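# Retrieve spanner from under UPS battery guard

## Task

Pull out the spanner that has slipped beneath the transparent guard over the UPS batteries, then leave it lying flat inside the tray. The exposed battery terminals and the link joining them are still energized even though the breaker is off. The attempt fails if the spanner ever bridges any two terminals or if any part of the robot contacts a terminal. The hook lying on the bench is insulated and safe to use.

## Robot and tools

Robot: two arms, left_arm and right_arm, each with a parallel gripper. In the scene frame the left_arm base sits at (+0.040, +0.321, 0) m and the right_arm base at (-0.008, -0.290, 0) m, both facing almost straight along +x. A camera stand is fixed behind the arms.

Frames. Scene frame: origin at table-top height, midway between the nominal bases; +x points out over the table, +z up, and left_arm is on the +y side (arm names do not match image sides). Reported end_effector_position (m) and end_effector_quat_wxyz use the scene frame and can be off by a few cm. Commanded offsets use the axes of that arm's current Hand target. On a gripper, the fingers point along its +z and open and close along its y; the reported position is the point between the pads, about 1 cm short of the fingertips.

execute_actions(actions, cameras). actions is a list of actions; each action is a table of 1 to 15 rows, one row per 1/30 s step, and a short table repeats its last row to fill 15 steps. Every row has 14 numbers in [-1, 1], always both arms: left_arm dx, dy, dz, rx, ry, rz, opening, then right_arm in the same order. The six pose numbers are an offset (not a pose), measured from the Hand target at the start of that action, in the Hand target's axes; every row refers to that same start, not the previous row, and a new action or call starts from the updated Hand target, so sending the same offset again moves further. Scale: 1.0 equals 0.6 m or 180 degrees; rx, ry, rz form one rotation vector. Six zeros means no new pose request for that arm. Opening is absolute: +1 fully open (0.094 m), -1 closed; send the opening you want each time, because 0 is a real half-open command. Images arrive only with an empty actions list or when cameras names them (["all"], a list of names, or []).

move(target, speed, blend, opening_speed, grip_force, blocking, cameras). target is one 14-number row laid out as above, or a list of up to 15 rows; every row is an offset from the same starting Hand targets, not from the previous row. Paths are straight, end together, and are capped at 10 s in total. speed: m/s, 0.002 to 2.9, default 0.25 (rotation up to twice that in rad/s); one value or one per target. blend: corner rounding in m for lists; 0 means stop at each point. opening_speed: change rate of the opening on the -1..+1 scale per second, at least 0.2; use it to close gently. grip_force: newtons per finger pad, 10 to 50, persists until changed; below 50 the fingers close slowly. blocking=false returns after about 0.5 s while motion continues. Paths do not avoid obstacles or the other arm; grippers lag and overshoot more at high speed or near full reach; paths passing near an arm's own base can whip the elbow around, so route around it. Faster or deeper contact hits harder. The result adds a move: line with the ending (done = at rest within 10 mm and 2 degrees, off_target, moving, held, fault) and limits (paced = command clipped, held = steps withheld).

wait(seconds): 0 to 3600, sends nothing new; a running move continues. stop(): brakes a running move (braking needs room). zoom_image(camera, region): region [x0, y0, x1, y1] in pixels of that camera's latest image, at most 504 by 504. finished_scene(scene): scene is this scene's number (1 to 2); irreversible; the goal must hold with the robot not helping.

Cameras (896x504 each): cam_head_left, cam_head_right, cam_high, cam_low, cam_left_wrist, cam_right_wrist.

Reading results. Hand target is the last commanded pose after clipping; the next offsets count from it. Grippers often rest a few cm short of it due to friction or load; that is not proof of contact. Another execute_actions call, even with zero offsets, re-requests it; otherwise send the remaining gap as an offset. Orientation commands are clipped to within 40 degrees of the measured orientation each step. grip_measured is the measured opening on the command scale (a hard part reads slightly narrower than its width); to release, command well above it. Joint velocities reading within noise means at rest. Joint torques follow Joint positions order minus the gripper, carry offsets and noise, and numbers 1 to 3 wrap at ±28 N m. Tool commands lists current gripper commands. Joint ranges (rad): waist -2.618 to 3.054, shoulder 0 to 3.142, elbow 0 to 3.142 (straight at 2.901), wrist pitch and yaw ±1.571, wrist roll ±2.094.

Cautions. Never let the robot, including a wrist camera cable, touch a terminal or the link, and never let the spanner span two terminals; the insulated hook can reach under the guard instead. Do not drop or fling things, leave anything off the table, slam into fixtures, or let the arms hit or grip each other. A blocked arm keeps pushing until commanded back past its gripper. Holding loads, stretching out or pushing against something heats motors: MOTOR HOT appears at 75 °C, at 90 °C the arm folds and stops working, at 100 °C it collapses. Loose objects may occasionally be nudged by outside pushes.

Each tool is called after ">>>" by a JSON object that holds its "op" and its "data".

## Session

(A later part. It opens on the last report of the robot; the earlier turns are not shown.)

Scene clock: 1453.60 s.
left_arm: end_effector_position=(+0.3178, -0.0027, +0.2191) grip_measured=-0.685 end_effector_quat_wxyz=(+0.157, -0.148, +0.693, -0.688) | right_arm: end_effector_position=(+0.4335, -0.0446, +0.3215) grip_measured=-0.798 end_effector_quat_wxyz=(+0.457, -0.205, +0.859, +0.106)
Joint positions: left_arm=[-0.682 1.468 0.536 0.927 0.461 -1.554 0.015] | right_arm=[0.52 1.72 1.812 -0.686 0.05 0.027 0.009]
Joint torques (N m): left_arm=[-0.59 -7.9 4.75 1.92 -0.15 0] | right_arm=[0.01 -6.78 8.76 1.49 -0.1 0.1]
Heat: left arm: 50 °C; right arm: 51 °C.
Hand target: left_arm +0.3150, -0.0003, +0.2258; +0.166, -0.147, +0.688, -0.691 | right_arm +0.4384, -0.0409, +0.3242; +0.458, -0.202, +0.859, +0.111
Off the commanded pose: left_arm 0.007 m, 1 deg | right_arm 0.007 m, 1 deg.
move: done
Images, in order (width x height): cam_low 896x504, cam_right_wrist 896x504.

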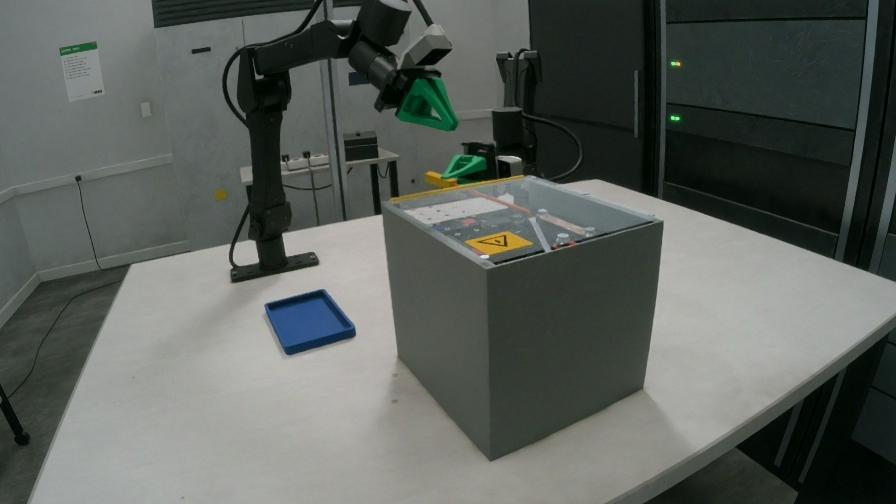

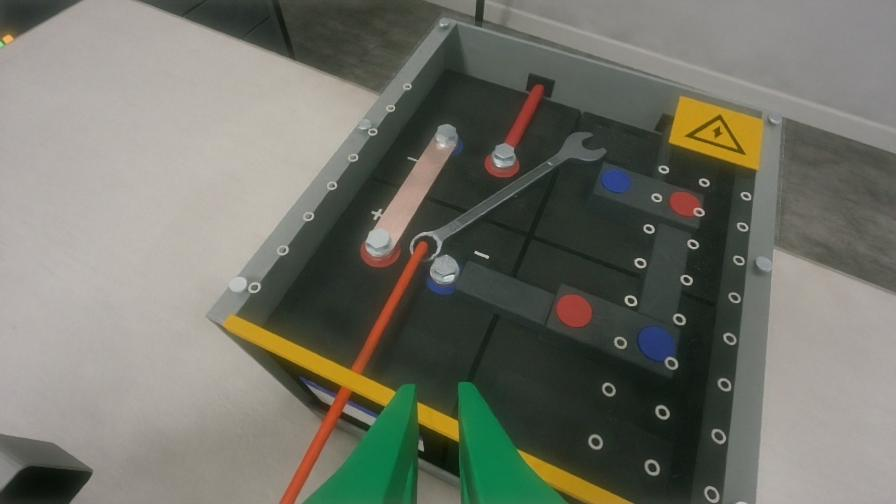

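>>> {"op": "move", "data": {"target": [0.0097, -0.0004, -0.0117, 0, 0, 0, -1.0, 0, 0, 0, 0, 0, 0, -0.8], "speed": 0.04, "cameras": ["cam_right_wrist", "cam_low"]}}

>>> {"op": "zoom_image", "data": {"camera": "cam_right_wrist", "region": [360, 190, 480, 310]}}

>>> {"op": "zoom_image", "data": {"camera": "cam_low", "region": [500, 180, 600, 240]}}

Scene clock: 1489.27 s.
left_arm: end_effector_position=(+0.3094, +0.0011, +0.2193) grip_measured=-0.685 end_effector_quat_wxyz=(+0.157, -0.148, +0.693, -0.688) | right_arm: end_effector_position=(+0.4335, -0.0446, +0.3215) grip_measured=-0.798 end_effector_quat_wxyz=(+0.457, -0.205, +0.859, +0.106)
Joint positions: left_arm=[-0.691 1.429 0.505 0.918 0.452 -1.555 0.015] | right_arm=[0.52 1.72 1.812 -0.686 0.05 0.027 0.009]
Joint torques (N m): left_arm=[-0.59 -7.5 4.79 1.94 -0.15 0] | right_arm=[0.03 -6.82 8.84 1.46 -0.08 0.11]
Heat: left arm: 49 °C; right arm: 51 °C.
Hand target: left_arm +0.3067, +0.0035, +0.2258; +0.166, -0.147, +0.688, -0.691 | right_arm +0.4384, -0.0409, +0.3242; +0.458, -0.202, +0.859, +0.111
Off the commanded pose: left_arm 0.007 m, 1 deg | right_arm 0.007 m, 1 deg.
move: done
Images, in order (width x height): cam_low 896x504, cam_right_wrist 896x504.

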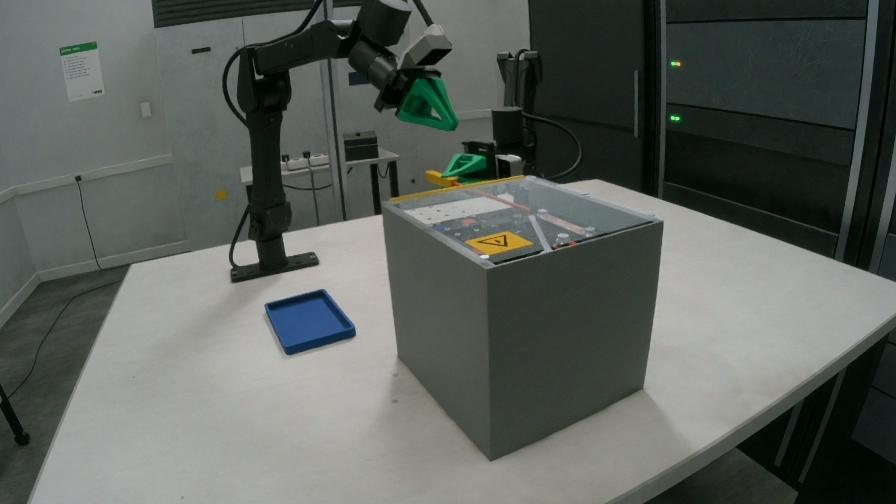

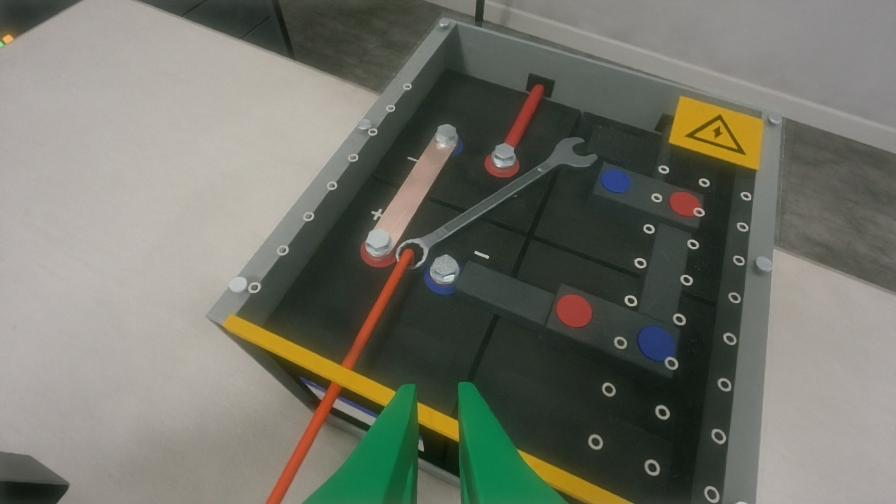

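Scaled by 4.200 from the camera's image (finer frame: 1280x720).

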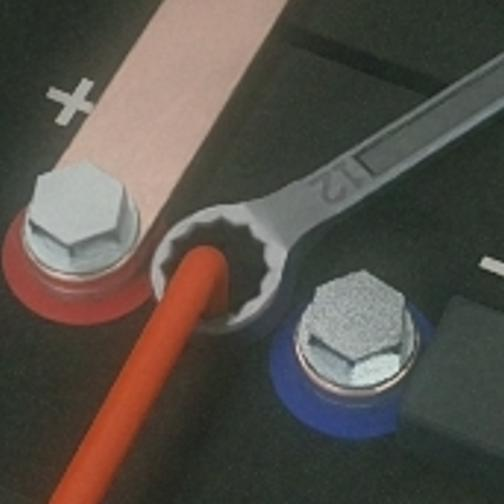

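Scaled by 5.040 from the camera's image (finer frame: 1280x720).

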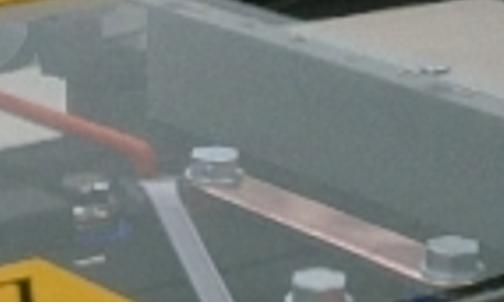

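>>> {"op": "move", "data": {"target": [0.0223, -0.0007, -0.0094, 0, 0, 0, -1.0, 0, 0, 0, 0, 0, 0, -0.8], "speed": 0.04, "cameras": ["cam_right_wrist", "cam_low"]}}

>>> {"op": "zoom_image", "data": {"camera": "cam_right_wrist", "region": [340, 170, 500, 330]}}

>>> {"op": "zoom_image", "data": {"camera": "cam_low", "region": [500, 180, 600, 240]}}

Scene clock: 1531.47 s.
left_arm: end_effector_position=(+0.2944, +0.0002, +0.2193) grip_measured=-0.685 end_effector_quat_wxyz=(+0.155, -0.148, +0.694, -0.687) | right_arm: end_effector_position=(+0.4335, -0.0446, +0.3215) grip_measured=-0.798 end_effector_quat_wxyz=(+0.457, -0.205, +0.859, +0.106)
Joint positions: left_arm=[-0.733 1.379 0.469 0.903 0.412 -1.556 0.015] | right_arm=[0.52 1.72 1.812 -0.686 0.05 0.027 0.009]
Joint torques (N m): left_arm=[-0.58 -7.01 4.89 1.97 -0.15 0.02] | right_arm=[-0.13 -6.72 8.87 1.43 -0.03 0.15]
Heat: left arm: 49 °C; right arm: 52 °C.
Hand target: left_arm +0.2921, +0.0028, +0.2257; +0.165, -0.147, +0.688, -0.691 | right_arm +0.4384, -0.0409, +0.3242; +0.458, -0.202, +0.859, +0.111
Off the commanded pose: left_arm 0.007 m, 1 deg | right_arm 0.007 m, 1 deg.
move: done
Images, in order (width x height): cam_low 896x504, cam_right_wrist 896x504.

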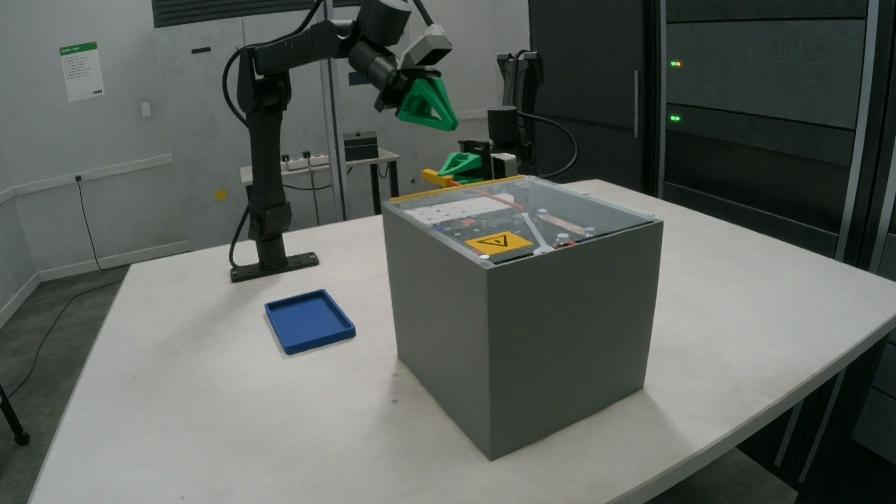

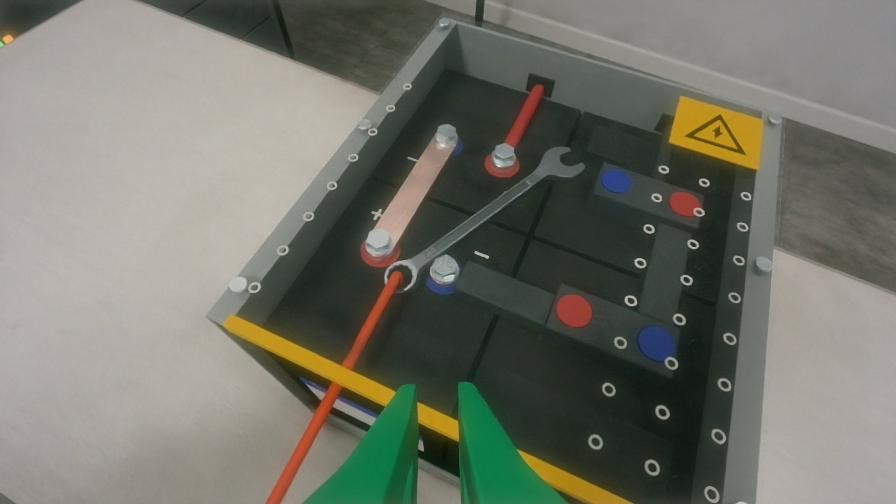

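Scaled by 3.150 from the camera's image (finer frame: 1280x720).

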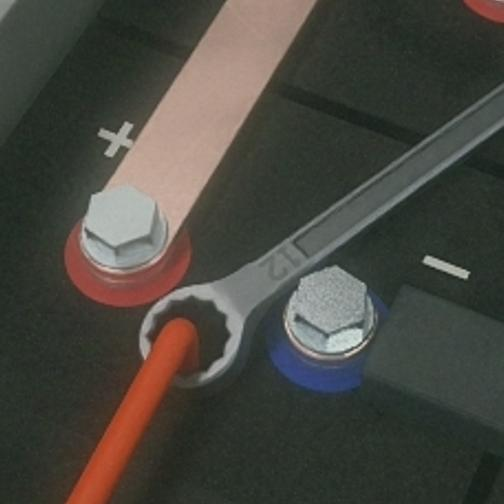

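Scaled by 5.040 from the camera's image (finer frame: 1280x720).

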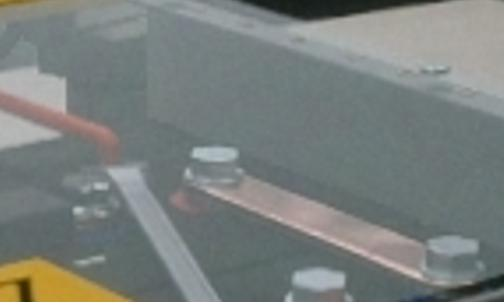

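>>> {"op": "move", "data": {"target": [0.0216, -0.0008, -0.0279, 0, 0, 0, -1.0, 0, 0, 0, 0, 0, 0, -0.8], "speed": 0.05, "cameras": ["cam_right_wrist"]}}

>>> {"op": "zoom_image", "data": {"camera": "cam_right_wrist", "region": [340, 170, 500, 330]}}

Scene clock: 1554.47 s.
left_arm: end_effector_position=(+0.2752, +0.0097, +0.2207) grip_measured=-0.685 end_effector_quat_wxyz=(+0.156, -0.148, +0.693, -0.688) | right_arm: end_effector_position=(+0.4335, -0.0446, +0.3215) grip_measured=-0.798 end_effector_quat_wxyz=(+0.457, -0.205, +0.859, +0.106)
Joint positions: left_arm=[-0.759 1.276 0.403 0.867 0.386 -1.556 0.015] | right_arm=[0.52 1.72 1.812 -0.686 0.05 0.027 0.009]
Joint torques (N m): left_arm=[-0.58 -6 5 1.98 -0.16 0.03] | right_arm=[-0.08 -6.67 8.83 1.46 -0.08 0.12]
Heat: left arm: 49 °C; right arm: 52 °C.
Hand target: left_arm +0.2733, +0.0123, +0.2258; +0.166, -0.147, +0.688, -0.691 | right_arm +0.4384, -0.0409, +0.3242; +0.458, -0.202, +0.859, +0.111
Off the commanded pose: left_arm 0.006 m, 1 deg | right_arm 0.007 m, 1 deg.
move: done

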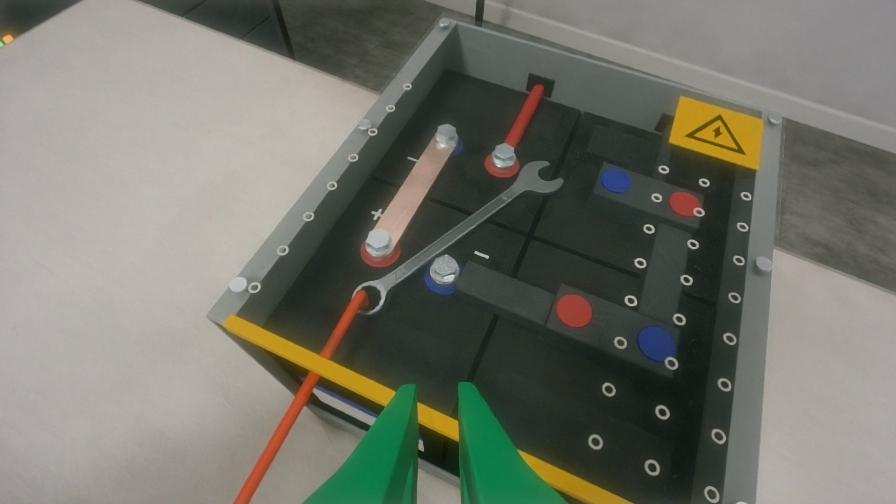

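Scaled by 3.150 from the camera's image (finer frame: 1280x720).

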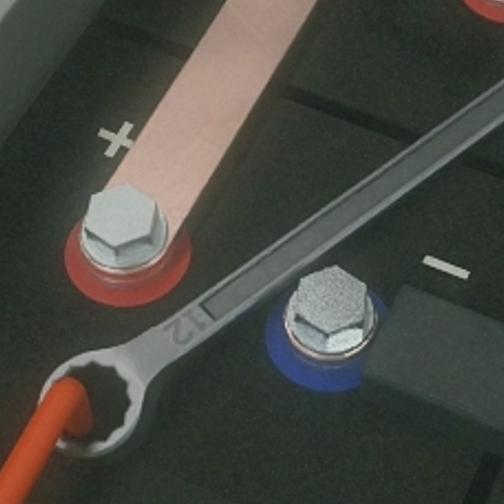

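>>> {"op": "move", "data": {"target": [0.0483, 0.0033, -0.0514, 0, 0, 0, -1.0, 0, 0, 0, 0, 0, 0, -0.8], "speed": 0.05, "cameras": ["cam_right_wrist", "cam_low"]}}

>>> {"op": "zoom_image", "data": {"camera": "cam_right_wrist", "region": [280, 200, 480, 400]}}

Scene clock: 1593.40 s.
left_arm: end_effector_position=(+0.2348, +0.0251, +0.2200) grip_measured=-0.685 end_effector_quat_wxyz=(+0.156, -0.147, +0.692, -0.689) | right_arm: end_effector_position=(+0.4335, -0.0446, +0.3215) grip_measured=-0.798 end_effector_quat_wxyz=(+0.457, -0.205, +0.859, +0.106)
Joint positions: left_arm=[-0.849 1.056 0.284 0.77 0.296 -1.556 0.015] | right_arm=[0.52 1.72 1.812 -0.686 0.05 0.027 0.009]
Joint torques (N m): left_arm=[-0.58 -3.99 5.34 2.01 -0.17 0.04] | right_arm=[0.01 -6.61 8.96 1.47 -0.04 0.1]
Heat: left arm: 51 °C; right arm: 52 °C.
Hand target: left_arm +0.2340, +0.0277, +0.2228; +0.166, -0.147, +0.688, -0.691 | right_arm +0.4384, -0.0409, +0.3242; +0.458, -0.202, +0.859, +0.111
Off the commanded pose: left_arm 0.004 m, 1 deg | right_arm 0.007 m, 1 deg.
move: done
Images, in order (width x height): cam_low 896x504, cam_right_wrist 896x504.

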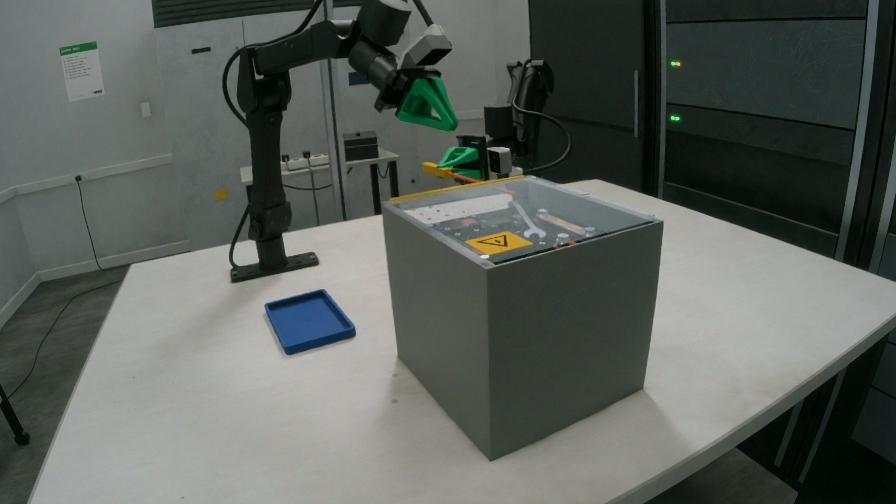

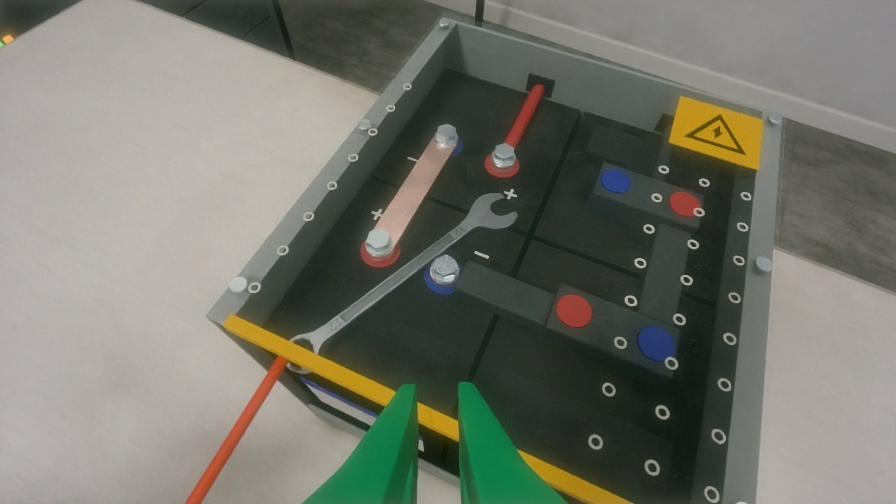

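Scaled by 2.520 from the camera's image (finer frame: 1280x720).

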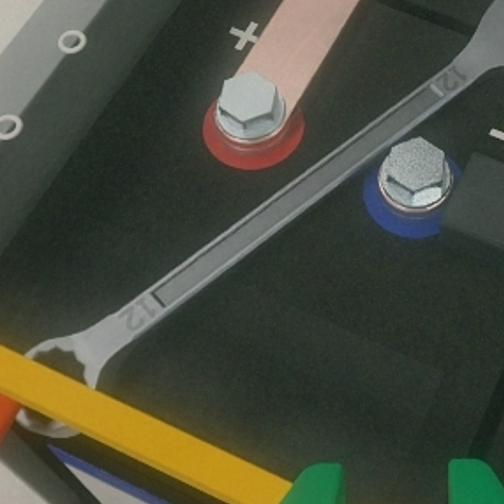

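>>> {"op": "move", "data": {"target": [0.0203, -0.0007, -0.0216, 0, 0, 0, -1.0, 0, 0, 0, 0, 0, 0, -0.8], "speed": 0.04, "cameras": ["cam_right_wrist"]}}

>>> {"op": "zoom_image", "data": {"camera": "cam_right_wrist", "region": [250, 200, 510, 430]}}

Scene clock: 1630.00 s.
left_arm: end_effector_position=(+0.2182, +0.0317, +0.2202) grip_measured=-0.685 end_effector_quat_wxyz=(+0.157, -0.148, +0.693, -0.688) | right_arm: end_effector_position=(+0.4335, -0.0446, +0.3215) grip_measured=-0.798 end_effector_quat_wxyz=(+0.457, -0.205, +0.859, +0.106)
Joint positions: left_arm=[-0.901 0.945 0.246 0.696 0.242 -1.556 0.015] | right_arm=[0.52 1.72 1.812 -0.686 0.05 0.027 0.009]
Joint torques (N m): left_arm=[-0.59 -3.17 5.55 2.04 -0.16 0.04] | right_arm=[-0.17 -6.67 8.96 1.46 -0.05 0.11]
Heat: left arm: 49 °C; right arm: 52 °C.
Hand target: left_arm +0.2173, +0.0341, +0.2227; +0.165, -0.147, +0.689, -0.691 | right_arm +0.4384, -0.0409, +0.3242; +0.458, -0.202, +0.859, +0.111
Off the commanded pose: left_arm 0.004 m, 1 deg | right_arm 0.007 m, 1 deg.
move: done

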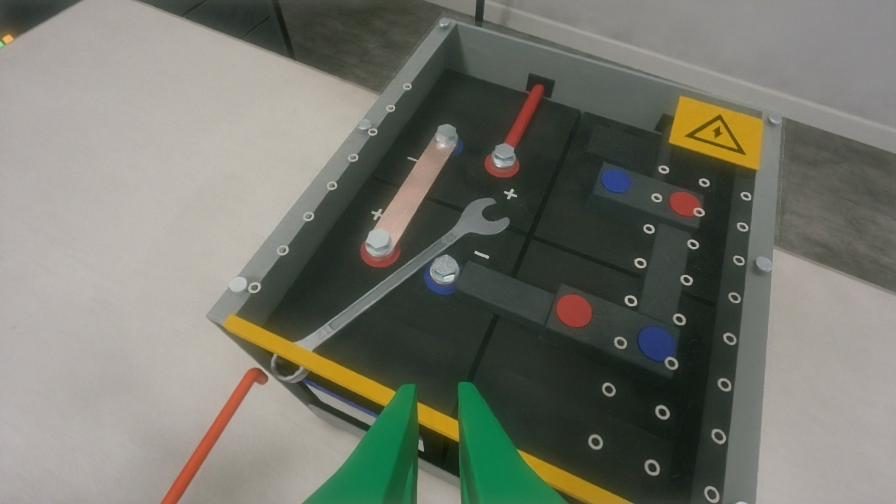

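Scaled by 1.938 from the camera's image (finer frame: 1280x720).

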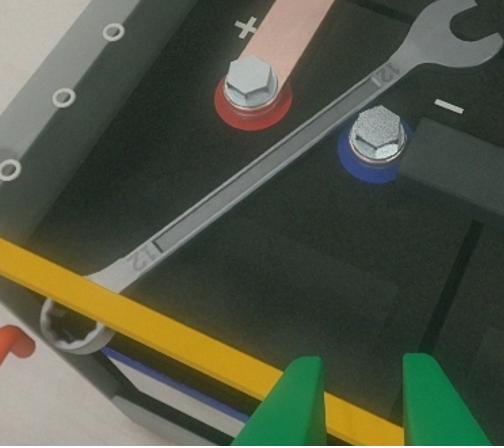

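>>> {"op": "move", "data": {"target": [[0.0773, -0.0355, -0.0292, 0, 0, 0, -1.0, 0, 0, 0, 0, 0, 0, -0.31], [-0.1562, 0.2047, -0.4069, -0.4562, 0.0334, 0.1923, -1.0, 0.1584, 0.1778, 0.1057, 0.1418, 0.0331, 0.1042, -0.31]], "speed": 0.3, "blend": [0.02, 0], "cameras": ["cam_right_wrist", "cam_left_wrist", "cam_high", "cam_low"]}}

Scene clock: 1815.73 s.
left_arm: end_effector_position=(+0.1994, +0.2915, +0.1019) grip_measured=-0.685 end_effector_quat_wxyz=(+0.176, +0.010, +0.984, -0.016) | right_arm: end_effector_position=(+0.3864, +0.0524, +0.2129) grip_measured=-0.312 end_effector_quat_wxyz=(+0.418, +0.034, +0.908, -0.010)
Joint positions: left_arm=[-0.251 0.745 0.661 -1.133 -0.049 -0.216 0.015] | right_arm=[0.932 2.08 2 -0.925 0.692 0.8 0.032]
Joint torques (N m): left_arm=[0.46 0.2 5.09 1.01 -0.16 0.03] | right_arm=[0.25 -9.18 8.65 0.88 0.46 0.11]
Heat: left arm: 48 °C; right arm: 52 °C.
Hand target: left_arm +0.2000, +0.2952, +0.1001; +0.178, +0.009, +0.984, -0.008 | right_arm +0.3902, +0.0549, +0.2105; +0.422, +0.040, +0.905, -0.018
Off the commanded pose: left_arm 0.004 m, 1 deg | right_arm 0.005 m, 1 deg.
move: done; blend cut to 0 m at target 1
Images, in order (width x height): cam_high 896x504, cam_low 896x504, cam_left_wrist 896x504, cam_right_wrist 896x504.

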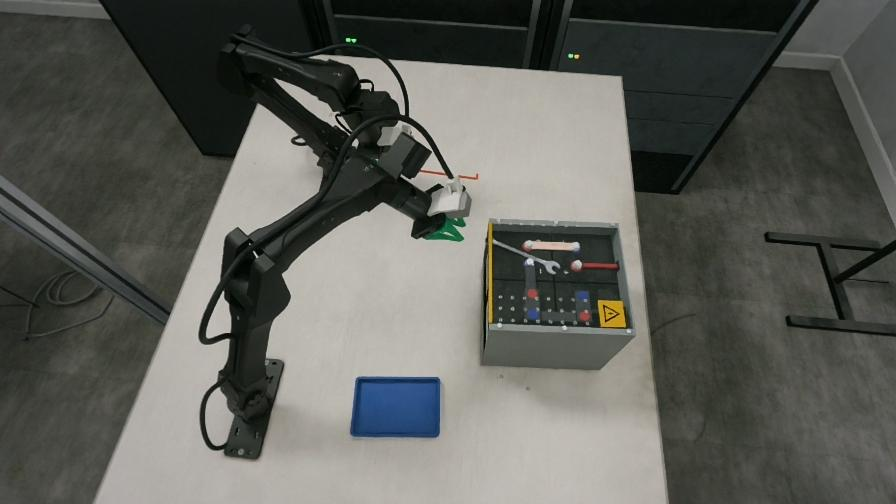

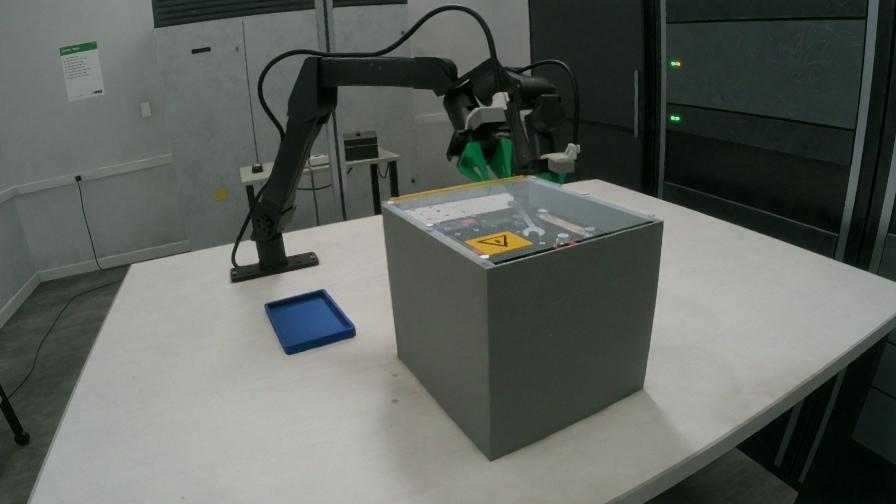

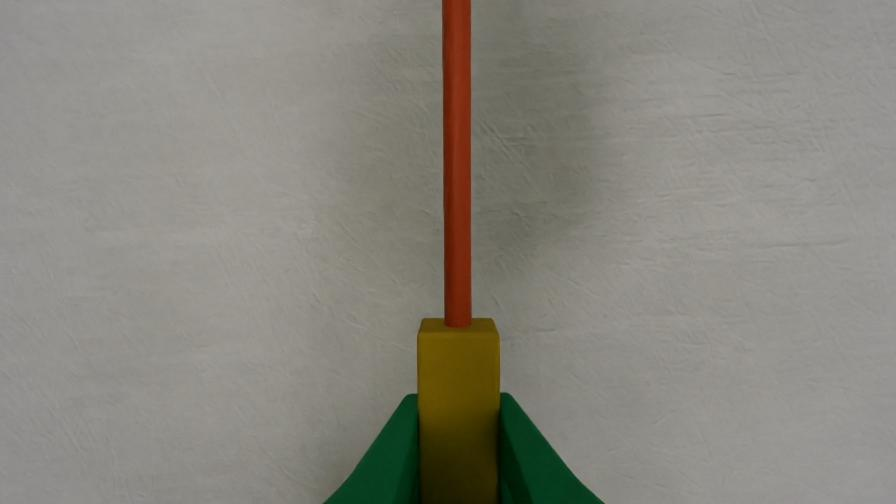

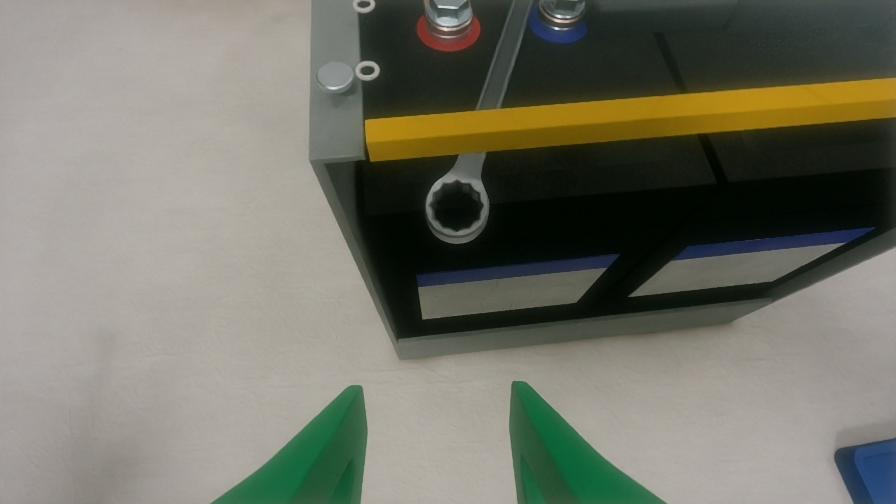

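>>> {"op": "move", "data": {"target": [0.0491, 0.0018, 0.1311, 0, 0, 0, -1.0, -0.0351, -0.0079, 0.0652, 0, 0, 0, -0.31], "speed": 0.08, "cameras": ["cam_right_wrist", "cam_left_wrist"]}}

Scene clock: 1853.97 s.
left_arm: end_effector_position=(+0.1983, +0.2924, +0.0182) grip_measured=-0.685 end_effector_quat_wxyz=(+0.174, +0.010, +0.985, -0.014) | right_arm: end_effector_position=(+0.4245, +0.0424, +0.2026) grip_measured=-0.312 end_effector_quat_wxyz=(+0.416, +0.037, +0.909, -0.019)
Joint positions: left_arm=[-0.251 0.751 0.331 -0.803 -0.053 -0.216 0.015] | right_arm=[0.854 2.156 2.074 -0.892 0.658 0.728 0.032]
Joint torques (N m): left_arm=[0.44 0.5 4.94 1.11 -0.13 0.04] | right_arm=[-0.29 -9.94 8.32 1.14 0.34 -0.08]
Heat: left arm: 44 °C; right arm: 49 °C.
Hand target: left_arm +0.2001, +0.2951, +0.0162; +0.179, +0.009, +0.984, -0.008 | right_arm +0.4331, +0.0465, +0.2017; +0.423, +0.040, +0.905, -0.018
Off the commanded pose: left_arm 0.004 m, 1 deg | right_arm 0.010 m, 1 deg.
move: done
Images, in order (width x height): cam_left_wrist 896x504, cam_right_wrist 896x504.

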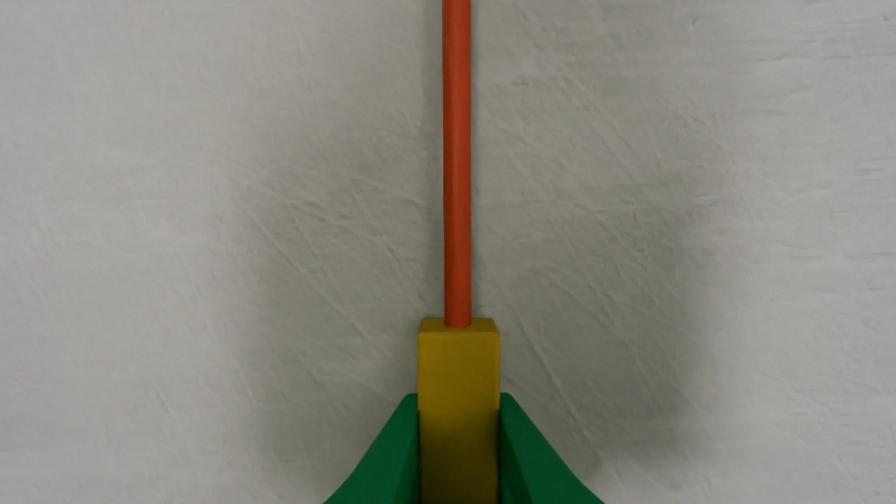

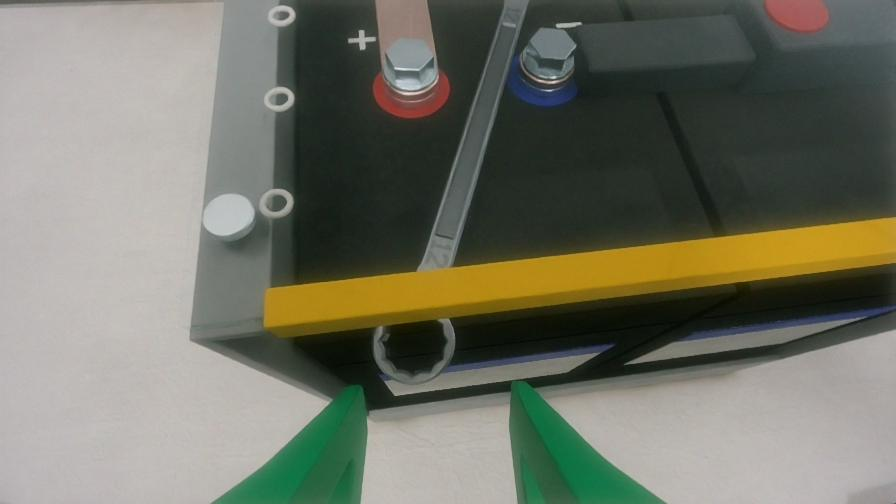

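>>> {"op": "zoom_image", "data": {"camera": "cam_right_wrist", "region": [340, 260, 500, 420]}}

Scaled by 3.150 from the camera's image (finer frame: 1280x720).

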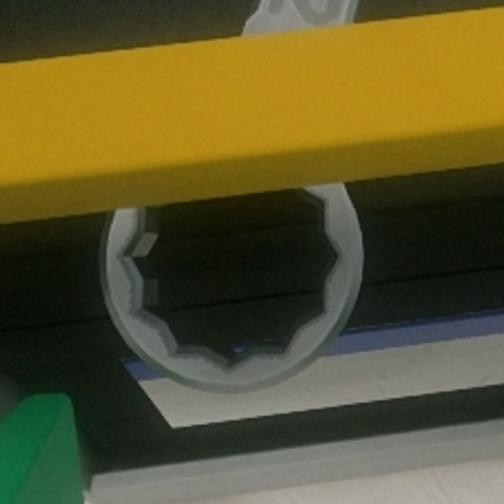

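>>> {"op": "move", "data": {"target": [[0.0018, 0.0001, 0.0047, 0, 0, 0, -1.0, -0.0130, 0.0091, 0.0245, 0, 0, 0, -0.31], [0.0018, 0.0001, 0.0047, 0, 0, 0, -0.3, -0.0130, 0.0091, 0.0245, 0, 0, 0, -0.31]], "speed": 0.05, "cameras": ["cam_right_wrist", "cam_left_wrist"]}}

>>> {"op": "zoom_image", "data": {"camera": "cam_right_wrist", "region": [340, 290, 540, 490]}}

Scene clock: 1912.23 s.
left_arm: end_effector_position=(+0.1989, +0.2922, +0.0159) grip_measured=-0.302 end_effector_quat_wxyz=(+0.177, +0.010, +0.984, -0.015) | right_arm: end_effector_position=(+0.4419, +0.0499, +0.2023) grip_measured=-0.312 end_effector_quat_wxyz=(+0.420, +0.038, +0.906, -0.012)
Joint positions: left_arm=[-0.251 0.751 0.32 -0.787 -0.053 -0.215 0.033] | right_arm=[0.836 2.222 2.17 -0.891 0.646 0.706 0.032]
Joint torques (N m): left_arm=[0.47 0.88 4.94 1.12 -0.12 0.03] | right_arm=[-0.73 -10.32 8.58 1.07 0.33 -0.08]
Heat: left arm: 41 °C; right arm: 51 °C.
Hand target: left_arm +0.2001, +0.2951, +0.0131; +0.179, +0.009, +0.984, -0.008 | right_arm +0.4499, +0.0504, +0.1982; +0.422, +0.040, +0.905, -0.018
Off the commanded pose: left_arm 0.004 m, 1 deg | right_arm 0.009 m, 1 deg.
move: done
Images, in order (width x height): cam_left_wrist 896x504, cam_right_wrist 896x504.

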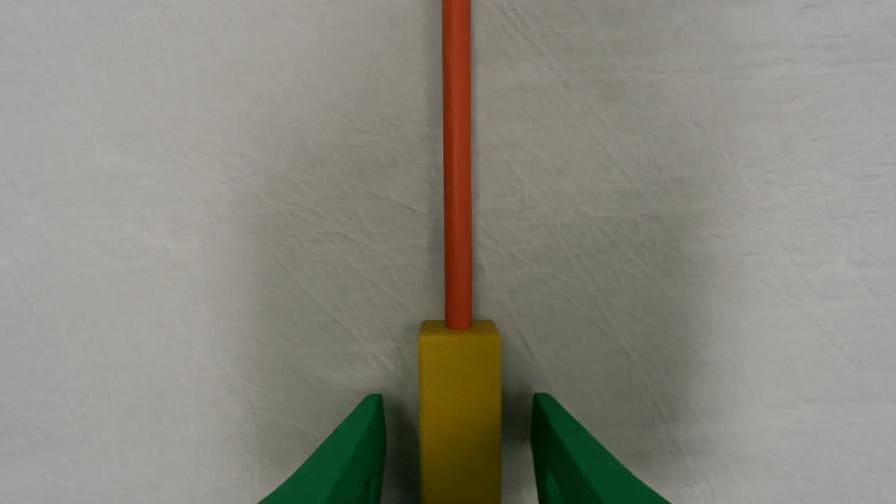

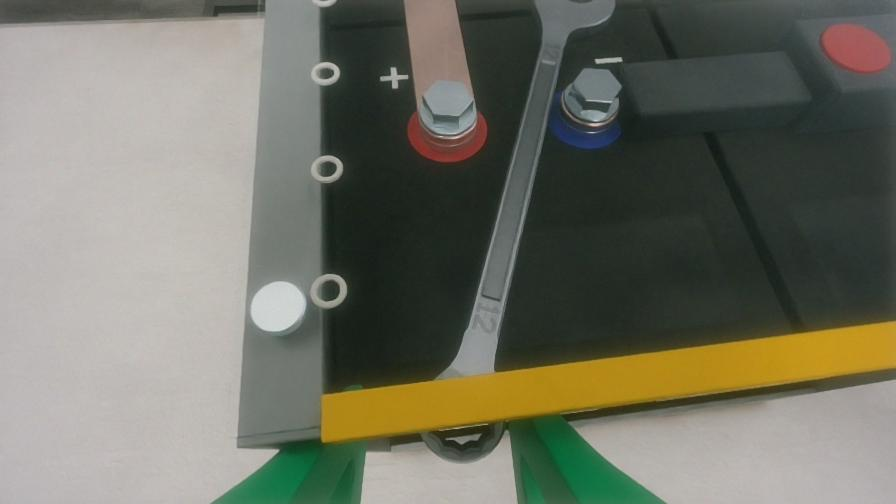

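Scaled by 2.520 from the camera's image (finer frame: 1280x720).

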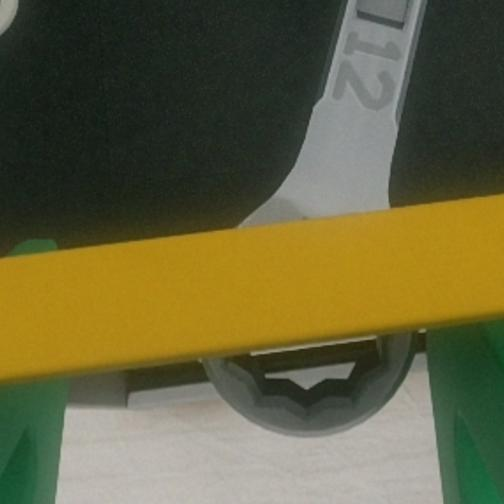

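>>> {"op": "move", "data": {"target": [-0.0584, -0.0021, -0.1561, 0, 0, 0, -0.3, 0.0020, -0.0093, 0.0028, 0, 0, 0, -0.31], "speed": 0.1, "cameras": ["cam_right_wrist"]}}

>>> {"op": "zoom_image", "data": {"camera": "cam_right_wrist", "region": [340, 290, 540, 490]}}

Scene clock: 1981.97 s.
left_arm: end_effector_position=(+0.1991, +0.2922, +0.1069) grip_measured=-0.302 end_effector_quat_wxyz=(+0.175, +0.010, +0.984, -0.014) | right_arm: end_effector_position=(+0.4425, +0.0493, +0.2020) grip_measured=-0.312 end_effector_quat_wxyz=(+0.419, +0.036, +0.907, -0.013)
Joint positions: left_arm=[-0.251 0.752 0.684 -1.154 -0.053 -0.215 0.033] | right_arm=[0.834 2.222 2.17 -0.891 0.643 0.7 0.032]
Joint torques (N m): left_arm=[0.49 0.46 7.77 0.78 -0.12 0.03] | right_arm=[-0.98 -12.18 5.01 1.31 0.29 -0.07]
Heat: left arm: 40 °C; right arm: 52 °C.
Hand target: left_arm +0.1999, +0.2952, +0.1131; +0.178, +0.009, +0.984, -0.008 | right_arm +0.4498, +0.0450, +0.1962; +0.422, +0.040, +0.905, -0.018
Off the commanded pose: left_arm 0.007 m, 1 deg | right_arm 0.010 m, 1 deg.
move: done

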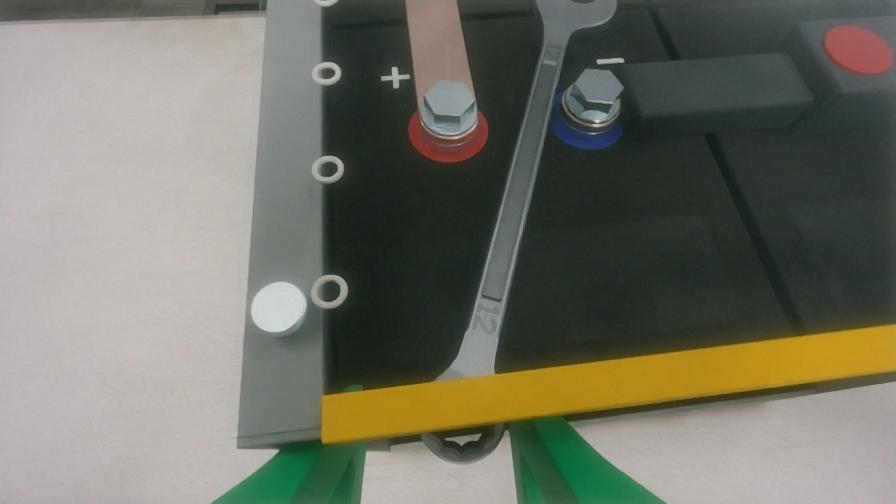

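Scaled by 2.520 from the camera's image (finer frame: 1280x720).

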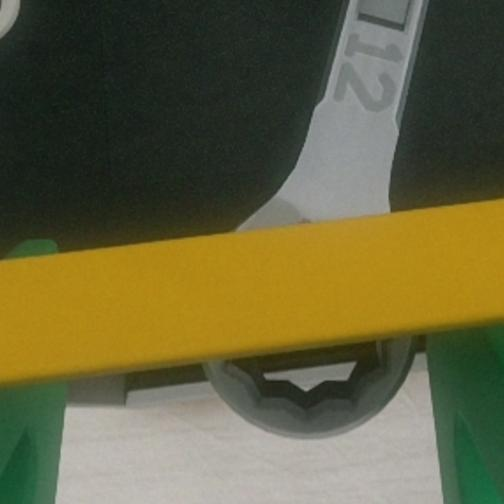

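>>> {"op": "move", "data": {"target": [0, 0, 0, 0, 0, 0, -0.3, 0.0046, -0.0083, 0.0048, 0, 0, 0, -0.31], "speed": 0.05, "cameras": ["cam_right_wrist"]}}

>>> {"op": "zoom_image", "data": {"camera": "cam_right_wrist", "region": [340, 290, 540, 490]}}

Scene clock: 1999.63 s.
left_arm: end_effector_position=(+0.1990, +0.2922, +0.1068) grip_measured=-0.302 end_effector_quat_wxyz=(+0.175, +0.010, +0.984, -0.014) | right_arm: end_effector_position=(+0.4429, +0.0490, +0.1997) grip_measured=-0.312 end_effector_quat_wxyz=(+0.424, +0.036, +0.905, -0.011)
Joint positions: left_arm=[-0.251 0.752 0.684 -1.154 -0.053 -0.215 0.033] | right_arm=[0.834 2.207 2.129 -0.852 0.647 0.694 0.032]
Joint torques (N m): left_arm=[0.49 0.47 7.76 0.77 -0.13 0.03] | right_arm=[-1.62 -12.98 3.97 1.28 0.27 -0.07]
Heat: left arm: 39 °C; right arm: 50 °C.
Hand target: left_arm +0.2000, +0.2952, +0.1131; +0.178, +0.009, +0.984, -0.008 | right_arm +0.4498, +0.0399, +0.1920; +0.422, +0.040, +0.905, -0.018
Off the commanded pose: left_arm 0.007 m, 1 deg | right_arm 0.014 m, 1 deg.
move: off_target (right_arm)

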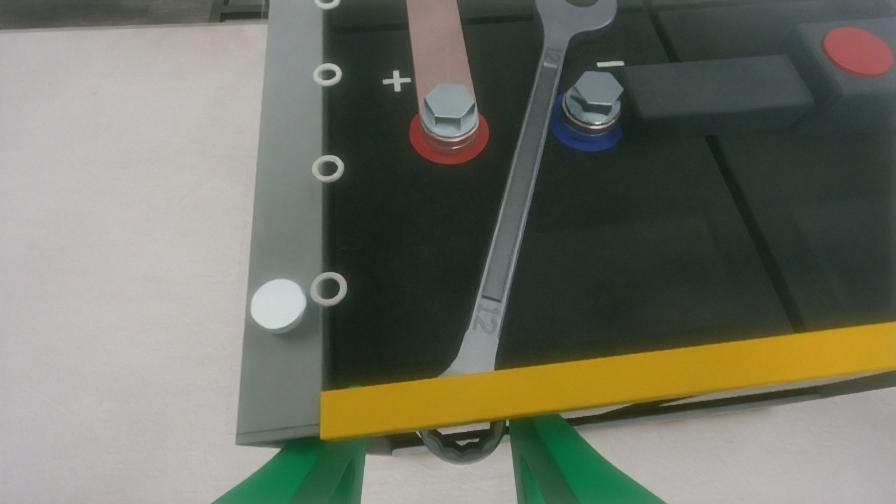

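Scaled by 2.520 from the camera's image (finer frame: 1280x720).

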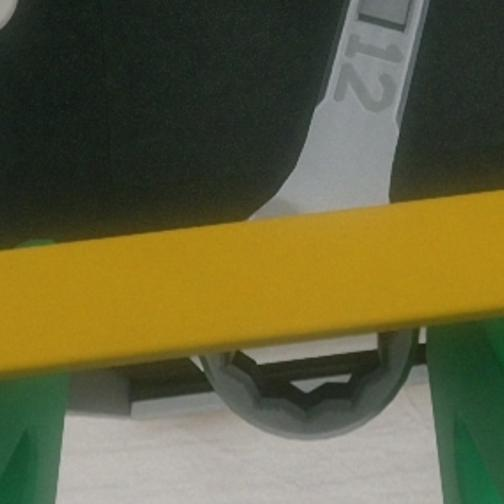

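>>> {"op": "move", "data": {"target": [0,0,0,0,0,0,-0.3,-0.00037,-0.00664,0.00045,0,0,0,-0.31], "speed": 0.05, "cameras": ["cam_right_wrist"]}}

Scene clock: 2045.07 s.
left_arm: end_effector_position=(+0.1990, +0.2922, +0.1068) grip_measured=-0.302 end_effector_quat_wxyz=(+0.175, +0.010, +0.984, -0.014) | right_arm: end_effector_position=(+0.4428, +0.0489, +0.1997) grip_measured=-0.312 end_effector_quat_wxyz=(+0.428, +0.035, +0.903, -0.008)
Joint positions: left_arm=[-0.251 0.752 0.684 -1.154 -0.053 -0.215 0.033] | right_arm=[0.834 2.195 2.102 -0.826 0.647 0.689 0.032]
Joint torques (N m): left_arm=[0.47 0.46 7.76 0.77 -0.12 0.03] | right_arm=[-2.02 -13.12 4.04 1.19 0.2 -0.14]
Heat: left arm: 38 °C; right arm: 45 °C.
Hand target: left_arm +0.2000, +0.2952, +0.1131; +0.178, +0.009, +0.984, -0.008 | right_arm +0.4498, +0.0360, +0.1922; +0.423, +0.040, +0.905, -0.018
Off the commanded pose: left_arm 0.007 m, 1 deg | right_arm 0.017 m, 1 deg.
move: off_target (right_arm)

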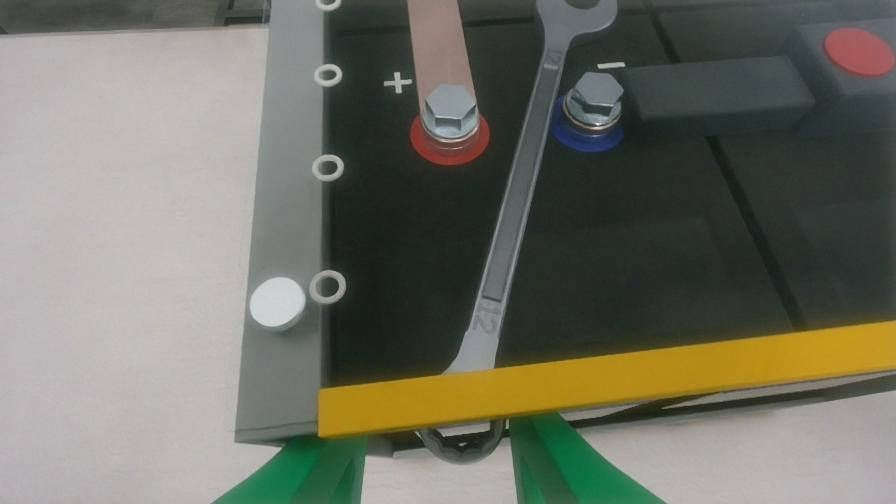

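>>> {"op": "move", "data": {"target": [0,0,0,0,0,0,-0.3,-0.00037,-0.00664,0.00045,0,0,0,-0.31], "speed": 0.05, "cameras": ["cam_right_wrist"]}}

Scene clock: 2051.67 s.
left_arm: end_effector_position=(+0.1990, +0.2922, +0.1068) grip_measured=-0.302 end_effector_quat_wxyz=(+0.175, +0.010, +0.984, -0.014) | right_arm: end_effector_position=(+0.4427, +0.0487, +0.1994) grip_measured=-0.312 end_effector_quat_wxyz=(+0.430, +0.035, +0.902, -0.005)
Joint positions: left_arm=[-0.251 0.752 0.684 -1.154 -0.053 -0.215 0.033] | right_arm=[0.833 2.183 2.077 -0.802 0.644 0.684 0.032]
Joint torques (N m): left_arm=[0.49 0.46 7.75 0.77 -0.12 0.03] | right_arm=[-2.62 -13.48 4.12 1.13 0.17 -0.11]
Heat: left arm: 38 °C; right arm: 45 °C.
Hand target: left_arm +0.2000, +0.2952, +0.1131; +0.178, +0.009, +0.984, -0.008 | right_arm +0.4498, +0.0319, +0.1920; +0.422, +0.040, +0.905, -0.018
Off the commanded pose: left_arm 0.007 m, 1 deg | right_arm 0.020 m, 2 deg.
move: off_target (right_arm)

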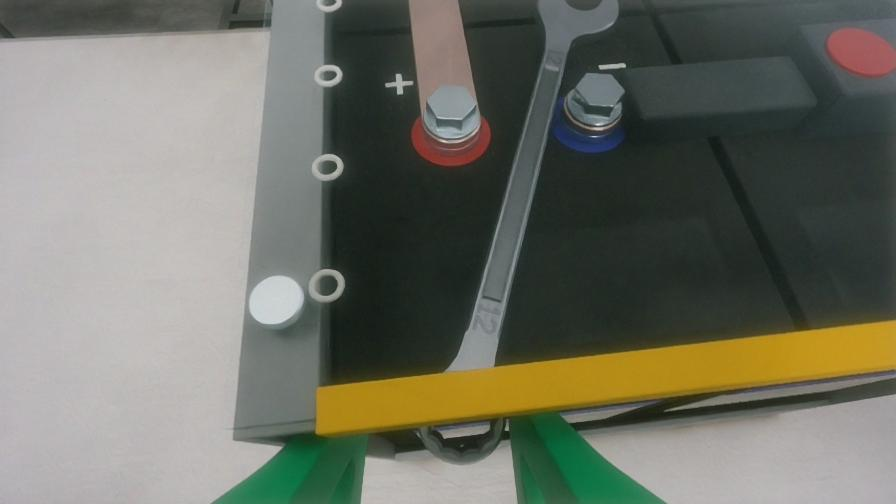

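>>> {"op": "move", "data": {"target": [0,0,0,0,0,0,-0.3,-0.00047,-0.0083,0.00056,0,0,0,-0.31], "speed": 0.08, "cameras": ["cam_right_wrist"]}}

Scene clock: 2078.00 s.
left_arm: end_effector_position=(+0.1990, +0.2922, +0.1068) grip_measured=-0.302 end_effector_quat_wxyz=(+0.175, +0.010, +0.984, -0.014) | right_arm: end_effector_position=(+0.4427, +0.0481, +0.1990) grip_measured=-0.312 end_effector_quat_wxyz=(+0.430, +0.033, +0.902, +0.003)
Joint positions: left_arm=[-0.251 0.752 0.684 -1.154 -0.053 -0.215 0.033] | right_arm=[0.829 2.167 2.048 -0.776 0.63 0.677 0.032]
Joint torques (N m): left_arm=[0.47 0.46 7.75 0.77 -0.13 0.03] | right_arm=[-2.56 -13.5 4.14 0.95 0.26 -0.17]
Heat: left arm: 37 °C; right arm: 45 °C.
Hand target: left_arm +0.2000, +0.2952, +0.1131; +0.178, +0.009, +0.984, -0.008 | right_arm +0.4498, +0.0269, +0.1922; +0.423, +0.040, +0.905, -0.018
Off the commanded pose: left_arm 0.007 m, 1 deg | right_arm 0.023 m, 3 deg.
move: off_target (right_arm)

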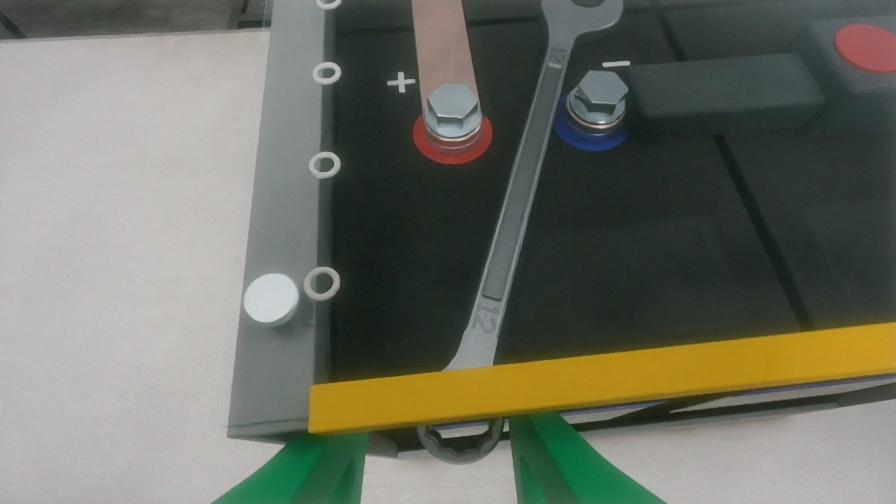

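>>> {"op": "zoom_image", "data": {"camera": "cam_right_wrist", "region": [290, 340, 570, 504]}}

Scaled by 1.800 from the camera's image (finer frame: 1280x720).

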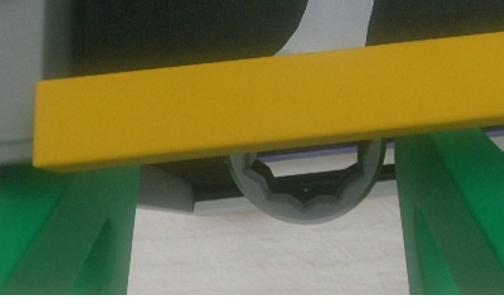

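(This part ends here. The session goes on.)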